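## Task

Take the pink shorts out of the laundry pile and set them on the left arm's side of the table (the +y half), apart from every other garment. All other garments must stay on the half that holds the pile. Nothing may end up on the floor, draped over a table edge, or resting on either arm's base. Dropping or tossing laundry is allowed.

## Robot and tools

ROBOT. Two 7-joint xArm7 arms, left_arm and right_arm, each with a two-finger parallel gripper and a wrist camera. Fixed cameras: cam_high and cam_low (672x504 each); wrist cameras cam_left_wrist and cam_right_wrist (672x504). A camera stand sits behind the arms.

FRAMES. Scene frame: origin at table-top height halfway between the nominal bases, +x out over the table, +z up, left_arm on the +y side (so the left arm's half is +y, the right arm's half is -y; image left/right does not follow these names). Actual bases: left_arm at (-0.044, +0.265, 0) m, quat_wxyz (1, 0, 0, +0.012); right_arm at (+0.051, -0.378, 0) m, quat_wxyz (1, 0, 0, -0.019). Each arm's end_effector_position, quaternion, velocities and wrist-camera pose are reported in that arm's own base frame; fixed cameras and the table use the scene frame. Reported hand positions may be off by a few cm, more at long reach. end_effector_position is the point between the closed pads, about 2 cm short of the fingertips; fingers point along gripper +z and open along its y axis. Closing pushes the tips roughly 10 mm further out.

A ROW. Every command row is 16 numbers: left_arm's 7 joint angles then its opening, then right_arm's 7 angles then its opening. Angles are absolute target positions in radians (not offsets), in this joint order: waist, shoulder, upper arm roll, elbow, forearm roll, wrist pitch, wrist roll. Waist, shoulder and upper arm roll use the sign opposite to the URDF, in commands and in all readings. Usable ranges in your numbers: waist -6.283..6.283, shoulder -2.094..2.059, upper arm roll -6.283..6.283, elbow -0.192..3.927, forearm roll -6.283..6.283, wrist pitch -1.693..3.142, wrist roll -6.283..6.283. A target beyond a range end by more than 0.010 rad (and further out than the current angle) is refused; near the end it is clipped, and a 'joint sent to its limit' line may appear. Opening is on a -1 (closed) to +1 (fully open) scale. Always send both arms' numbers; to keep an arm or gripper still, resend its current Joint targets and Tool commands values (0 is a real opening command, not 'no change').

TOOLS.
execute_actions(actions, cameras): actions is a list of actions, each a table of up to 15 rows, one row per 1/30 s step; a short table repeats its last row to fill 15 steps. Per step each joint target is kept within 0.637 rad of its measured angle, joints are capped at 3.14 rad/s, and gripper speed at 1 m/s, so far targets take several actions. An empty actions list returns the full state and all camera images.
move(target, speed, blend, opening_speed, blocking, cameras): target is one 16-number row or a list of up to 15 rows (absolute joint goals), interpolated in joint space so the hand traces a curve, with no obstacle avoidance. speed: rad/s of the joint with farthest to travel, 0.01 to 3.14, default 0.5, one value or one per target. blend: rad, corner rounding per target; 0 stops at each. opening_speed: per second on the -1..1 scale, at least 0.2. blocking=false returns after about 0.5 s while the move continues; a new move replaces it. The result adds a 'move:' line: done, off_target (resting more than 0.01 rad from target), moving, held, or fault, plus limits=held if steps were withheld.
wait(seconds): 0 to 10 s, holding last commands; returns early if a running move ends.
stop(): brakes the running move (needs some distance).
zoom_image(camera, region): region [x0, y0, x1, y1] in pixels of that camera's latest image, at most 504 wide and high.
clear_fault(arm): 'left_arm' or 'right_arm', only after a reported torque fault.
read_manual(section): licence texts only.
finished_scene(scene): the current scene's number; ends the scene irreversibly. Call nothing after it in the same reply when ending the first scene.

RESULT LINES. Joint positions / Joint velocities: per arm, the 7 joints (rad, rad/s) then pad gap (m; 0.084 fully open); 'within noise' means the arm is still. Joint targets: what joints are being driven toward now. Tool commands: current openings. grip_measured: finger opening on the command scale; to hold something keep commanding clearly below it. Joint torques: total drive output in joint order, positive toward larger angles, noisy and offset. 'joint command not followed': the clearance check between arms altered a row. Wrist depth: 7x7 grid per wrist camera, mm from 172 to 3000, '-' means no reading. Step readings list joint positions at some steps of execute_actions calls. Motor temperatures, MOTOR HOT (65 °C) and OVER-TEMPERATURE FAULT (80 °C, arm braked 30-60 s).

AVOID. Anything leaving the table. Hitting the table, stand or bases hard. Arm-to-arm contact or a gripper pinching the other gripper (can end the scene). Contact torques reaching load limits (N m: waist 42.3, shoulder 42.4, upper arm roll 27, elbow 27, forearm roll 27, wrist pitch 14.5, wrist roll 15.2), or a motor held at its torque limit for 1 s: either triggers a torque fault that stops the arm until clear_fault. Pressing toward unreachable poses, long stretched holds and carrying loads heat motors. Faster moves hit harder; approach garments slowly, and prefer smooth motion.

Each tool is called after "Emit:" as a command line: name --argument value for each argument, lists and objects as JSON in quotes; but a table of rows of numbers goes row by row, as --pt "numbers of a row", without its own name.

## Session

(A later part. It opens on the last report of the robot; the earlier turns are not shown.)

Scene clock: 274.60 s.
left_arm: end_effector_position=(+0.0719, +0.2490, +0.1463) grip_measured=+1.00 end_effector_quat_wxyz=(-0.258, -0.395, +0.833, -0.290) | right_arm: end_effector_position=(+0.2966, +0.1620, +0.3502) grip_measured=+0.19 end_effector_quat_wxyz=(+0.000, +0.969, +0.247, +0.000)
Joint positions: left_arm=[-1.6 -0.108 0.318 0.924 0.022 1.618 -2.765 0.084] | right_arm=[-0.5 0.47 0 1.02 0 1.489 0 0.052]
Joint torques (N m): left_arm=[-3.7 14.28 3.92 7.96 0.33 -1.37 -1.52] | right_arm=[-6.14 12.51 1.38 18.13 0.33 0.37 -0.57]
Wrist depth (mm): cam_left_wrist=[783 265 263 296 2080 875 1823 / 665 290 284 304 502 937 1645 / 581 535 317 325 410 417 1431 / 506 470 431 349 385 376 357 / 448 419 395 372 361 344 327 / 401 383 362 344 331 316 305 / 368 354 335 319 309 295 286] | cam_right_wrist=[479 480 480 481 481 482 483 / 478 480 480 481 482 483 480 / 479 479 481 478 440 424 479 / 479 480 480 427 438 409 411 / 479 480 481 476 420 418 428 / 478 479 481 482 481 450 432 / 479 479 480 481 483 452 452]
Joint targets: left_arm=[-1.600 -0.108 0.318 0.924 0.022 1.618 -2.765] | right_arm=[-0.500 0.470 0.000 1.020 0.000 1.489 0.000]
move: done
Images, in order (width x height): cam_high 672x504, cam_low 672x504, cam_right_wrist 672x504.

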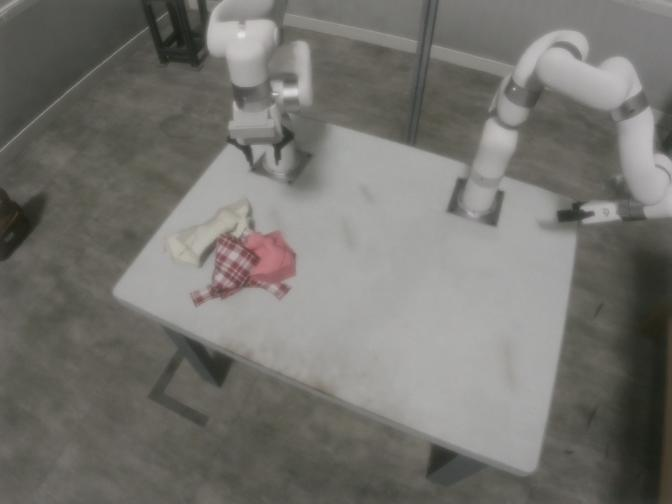

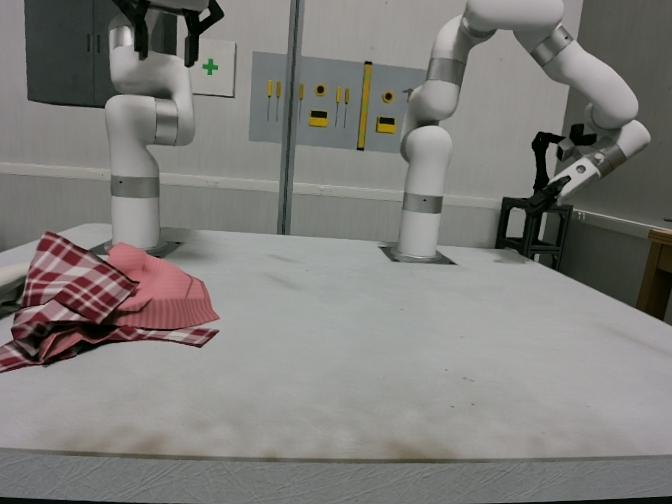

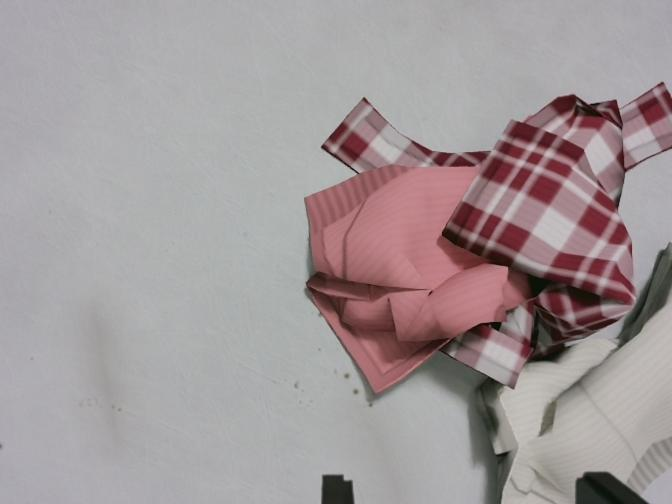

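Emit:
move --pt "-1.6 -0.108 0.318 0.924 0.022 1.618 -2.765 1 -0.57 0.232 0 0.634 0 0.866 0 0.6" --pt "-1.6 -0.108 0.318 0.924 0.022 1.618 -2.765 1 -0.57 -0.1035 0 0.531 0 0.427 0 0.6" --pt "-1.6 -0.108 0.318 0.924 0.022 1.618 -2.765 1 -0.57 -0.1035 0 0.531 0 0.427 0 -1" --pt "-1.6 -0.108 0.318 0.924 0.022 1.618 -2.765 1 -0.57 0.232 0 0.634 0 0.866 0 -1" --pt "-1.6 -0.108 0.318 0.924 0.022 1.618 -2.765 1 -0.57 0.3585 0 1.108 0 1.467 0 -1" --speed '[0.8,0.35,0.5,0.5,0.6]' --blend '[0.05,0,0,0.05,0]' --opening_speed 2 --cameras '["cam_high","cam_low","cam_right_wrist"]'

Scene clock: 293.50 s.
left_arm: end_effector_position=(+0.0719, +0.2490, +0.1463) grip_measured=+1.00 end_effector_quat_wxyz=(-0.258, -0.395, +0.833, -0.290) | right_arm: end_effector_position=(+0.3123, +0.2002, +0.3496) grip_measured=-0.98 end_effector_quat_wxyz=(+0.000, +0.960, +0.281, +0.000)
Joint positions: left_arm=[-1.6 -0.108 0.318 0.924 0.022 1.618 -2.765 0.084] | right_arm=[-0.57 0.358 0 1.108 0 1.467 0 0.001]
Joint torques (N m): left_arm=[-3.71 14.2 3.95 8.01 0.41 -1.36 -1.58] | right_arm=[0.55 15.03 2.23 18.62 0.67 0.44 -0.53]
Wrist depth (mm): cam_left_wrist=[785 265 263 296 2062 871 1823 / 666 290 283 304 502 936 1645 / 580 535 316 325 411 417 1440 / 504 471 431 350 387 377 357 / 447 420 393 371 361 344 327 / 401 383 362 343 331 316 305 / 368 354 336 320 309 294 286] | cam_right_wrist=[477 479 480 481 481 481 482 / 478 479 479 480 481 481 482 / 477 478 - 222 478 482 431 / 478 479 - 205 476 479 418 / 478 479 - 201 - 479 402 / 479 479 - - - - 204 / 479 479 - - - - 430]
Joint targets: left_arm=[-1.600 -0.108 0.318 0.924 0.022 1.618 -2.765] | right_arm=[-0.570 0.358 0.000 1.108 0.000 1.467 0.000]
move: done
Images, in order (width x height): cam_high 672x504, cam_low 672x504, cam_right_wrist 672x504.

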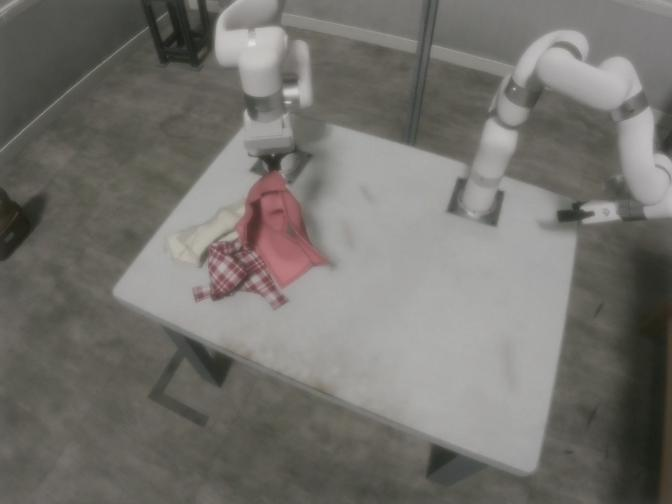

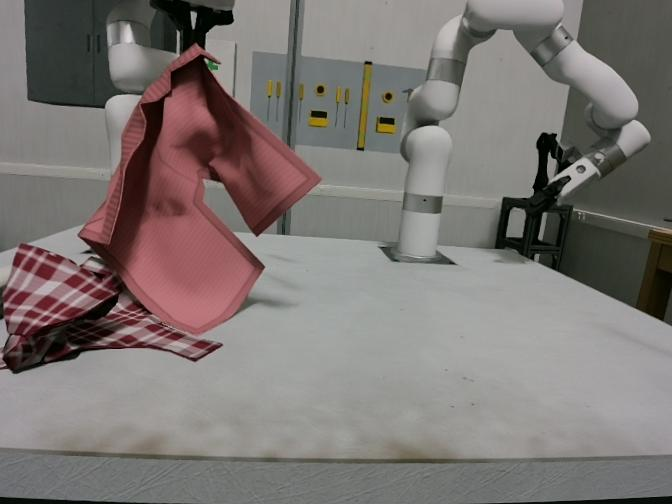

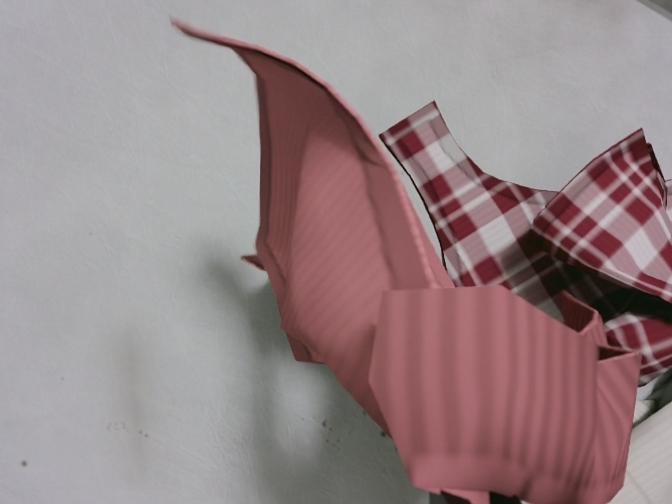

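Emit:
move --pt "-1.6 -0.108 0.318 0.924 0.022 1.618 -2.765 1 -1.1 -0.694 0 2.492 0 1.798 0 -1" --pt "-1.6 -0.108 0.318 0.924 0.022 1.618 -2.765 1 -1.1 -0.685 0 1.594 0 0.909 0 -1" --pt "-1.6 -0.108 0.318 0.924 0.022 1.618 -2.765 1 -1.1 -0.685 0 1.594 0 0.909 0 0.3" --pt "-1.6 -0.108 0.318 0.924 0.022 1.618 -2.765 1 -1.1 -0.694 0 2.492 0 1.798 0 0.3" --speed '[0.8,0.5,0.6,0.8]' --blend '[0.05,0,0,0]' --opening_speed 2 --cameras '["cam_high","cam_low","cam_right_wrist"]'

Scene clock: 312.10 s.
left_arm: end_effector_position=(+0.0719, +0.2490, +0.1463) grip_measured=+1.00 end_effector_quat_wxyz=(-0.258, -0.395, +0.833, -0.290) | right_arm: end_effector_position=(+0.2812, +0.5526, +0.3597) grip_measured=+0.29 end_effector_quat_wxyz=(+0.000, +0.853, +0.523, +0.000)
Joint positions: left_arm=[-1.6 -0.108 0.318 0.924 0.022 1.618 -2.765 0.084] | right_arm=[-1.1 -0.694 0 2.492 0 1.798 0 0.056]
Joint torques (N m): left_arm=[-3.54 14.31 3.87 7.86 0.44 -1.29 -1.5] | right_arm=[-6.28 27.96 2.1 16.86 0.67 0.27 -0.18]
Wrist depth (mm): cam_left_wrist=[784 265 263 296 2068 871 1809 / 670 291 284 304 503 937 1649 / 581 536 317 326 409 418 1425 / 503 470 430 349 386 376 357 / 448 419 393 371 361 343 327 / 401 383 361 344 331 316 305 / 368 353 336 320 309 296 286] | cam_right_wrist=[488 488 489 490 491 491 491 / 488 488 489 490 491 492 492 / 489 487 489 491 490 491 493 / 488 490 489 490 395 417 493 / 489 489 489 491 404 461 492 / 489 489 490 490 492 492 492 / 488 489 490 491 492 492 493]
Joint targets: left_arm=[-1.600 -0.108 0.318 0.924 0.022 1.618 -2.765] | right_arm=[-1.100 -0.694 0.000 2.492 0.000 1.798 0.000]
move: done
Images, in order (width x height): cam_high 672x504, cam_low 672x504, cam_right_wrist 672x504.

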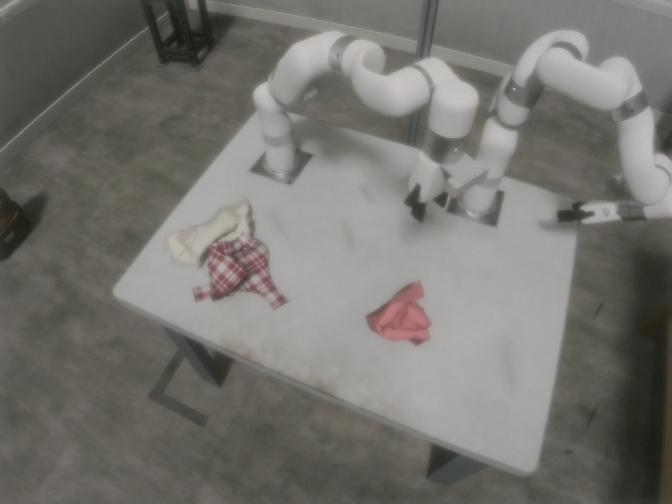

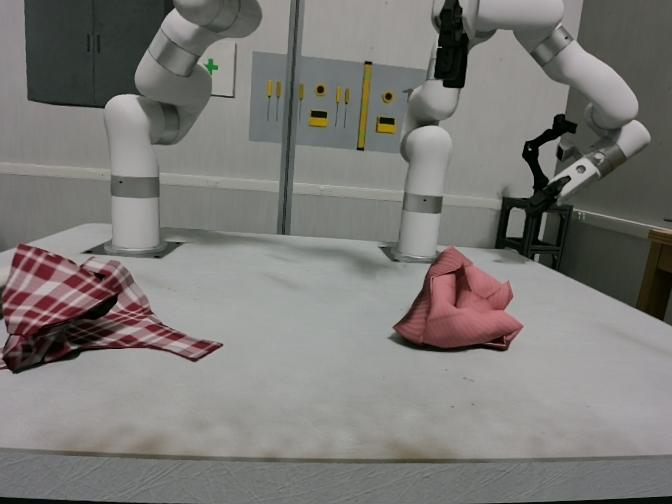

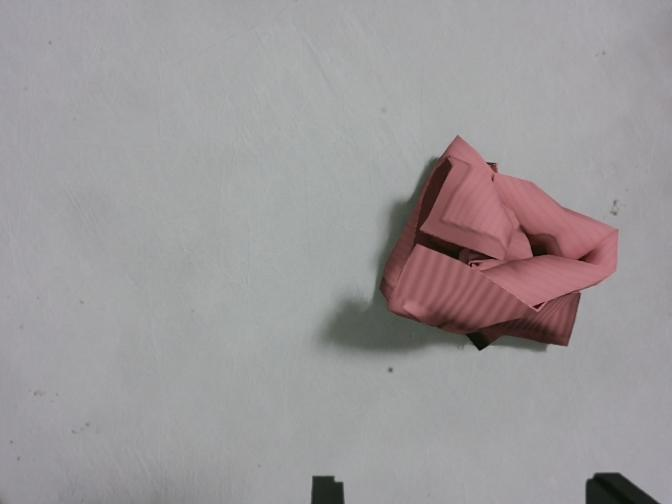

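Emit:
finished_scene --scene 1

The scene is finished: the task was done.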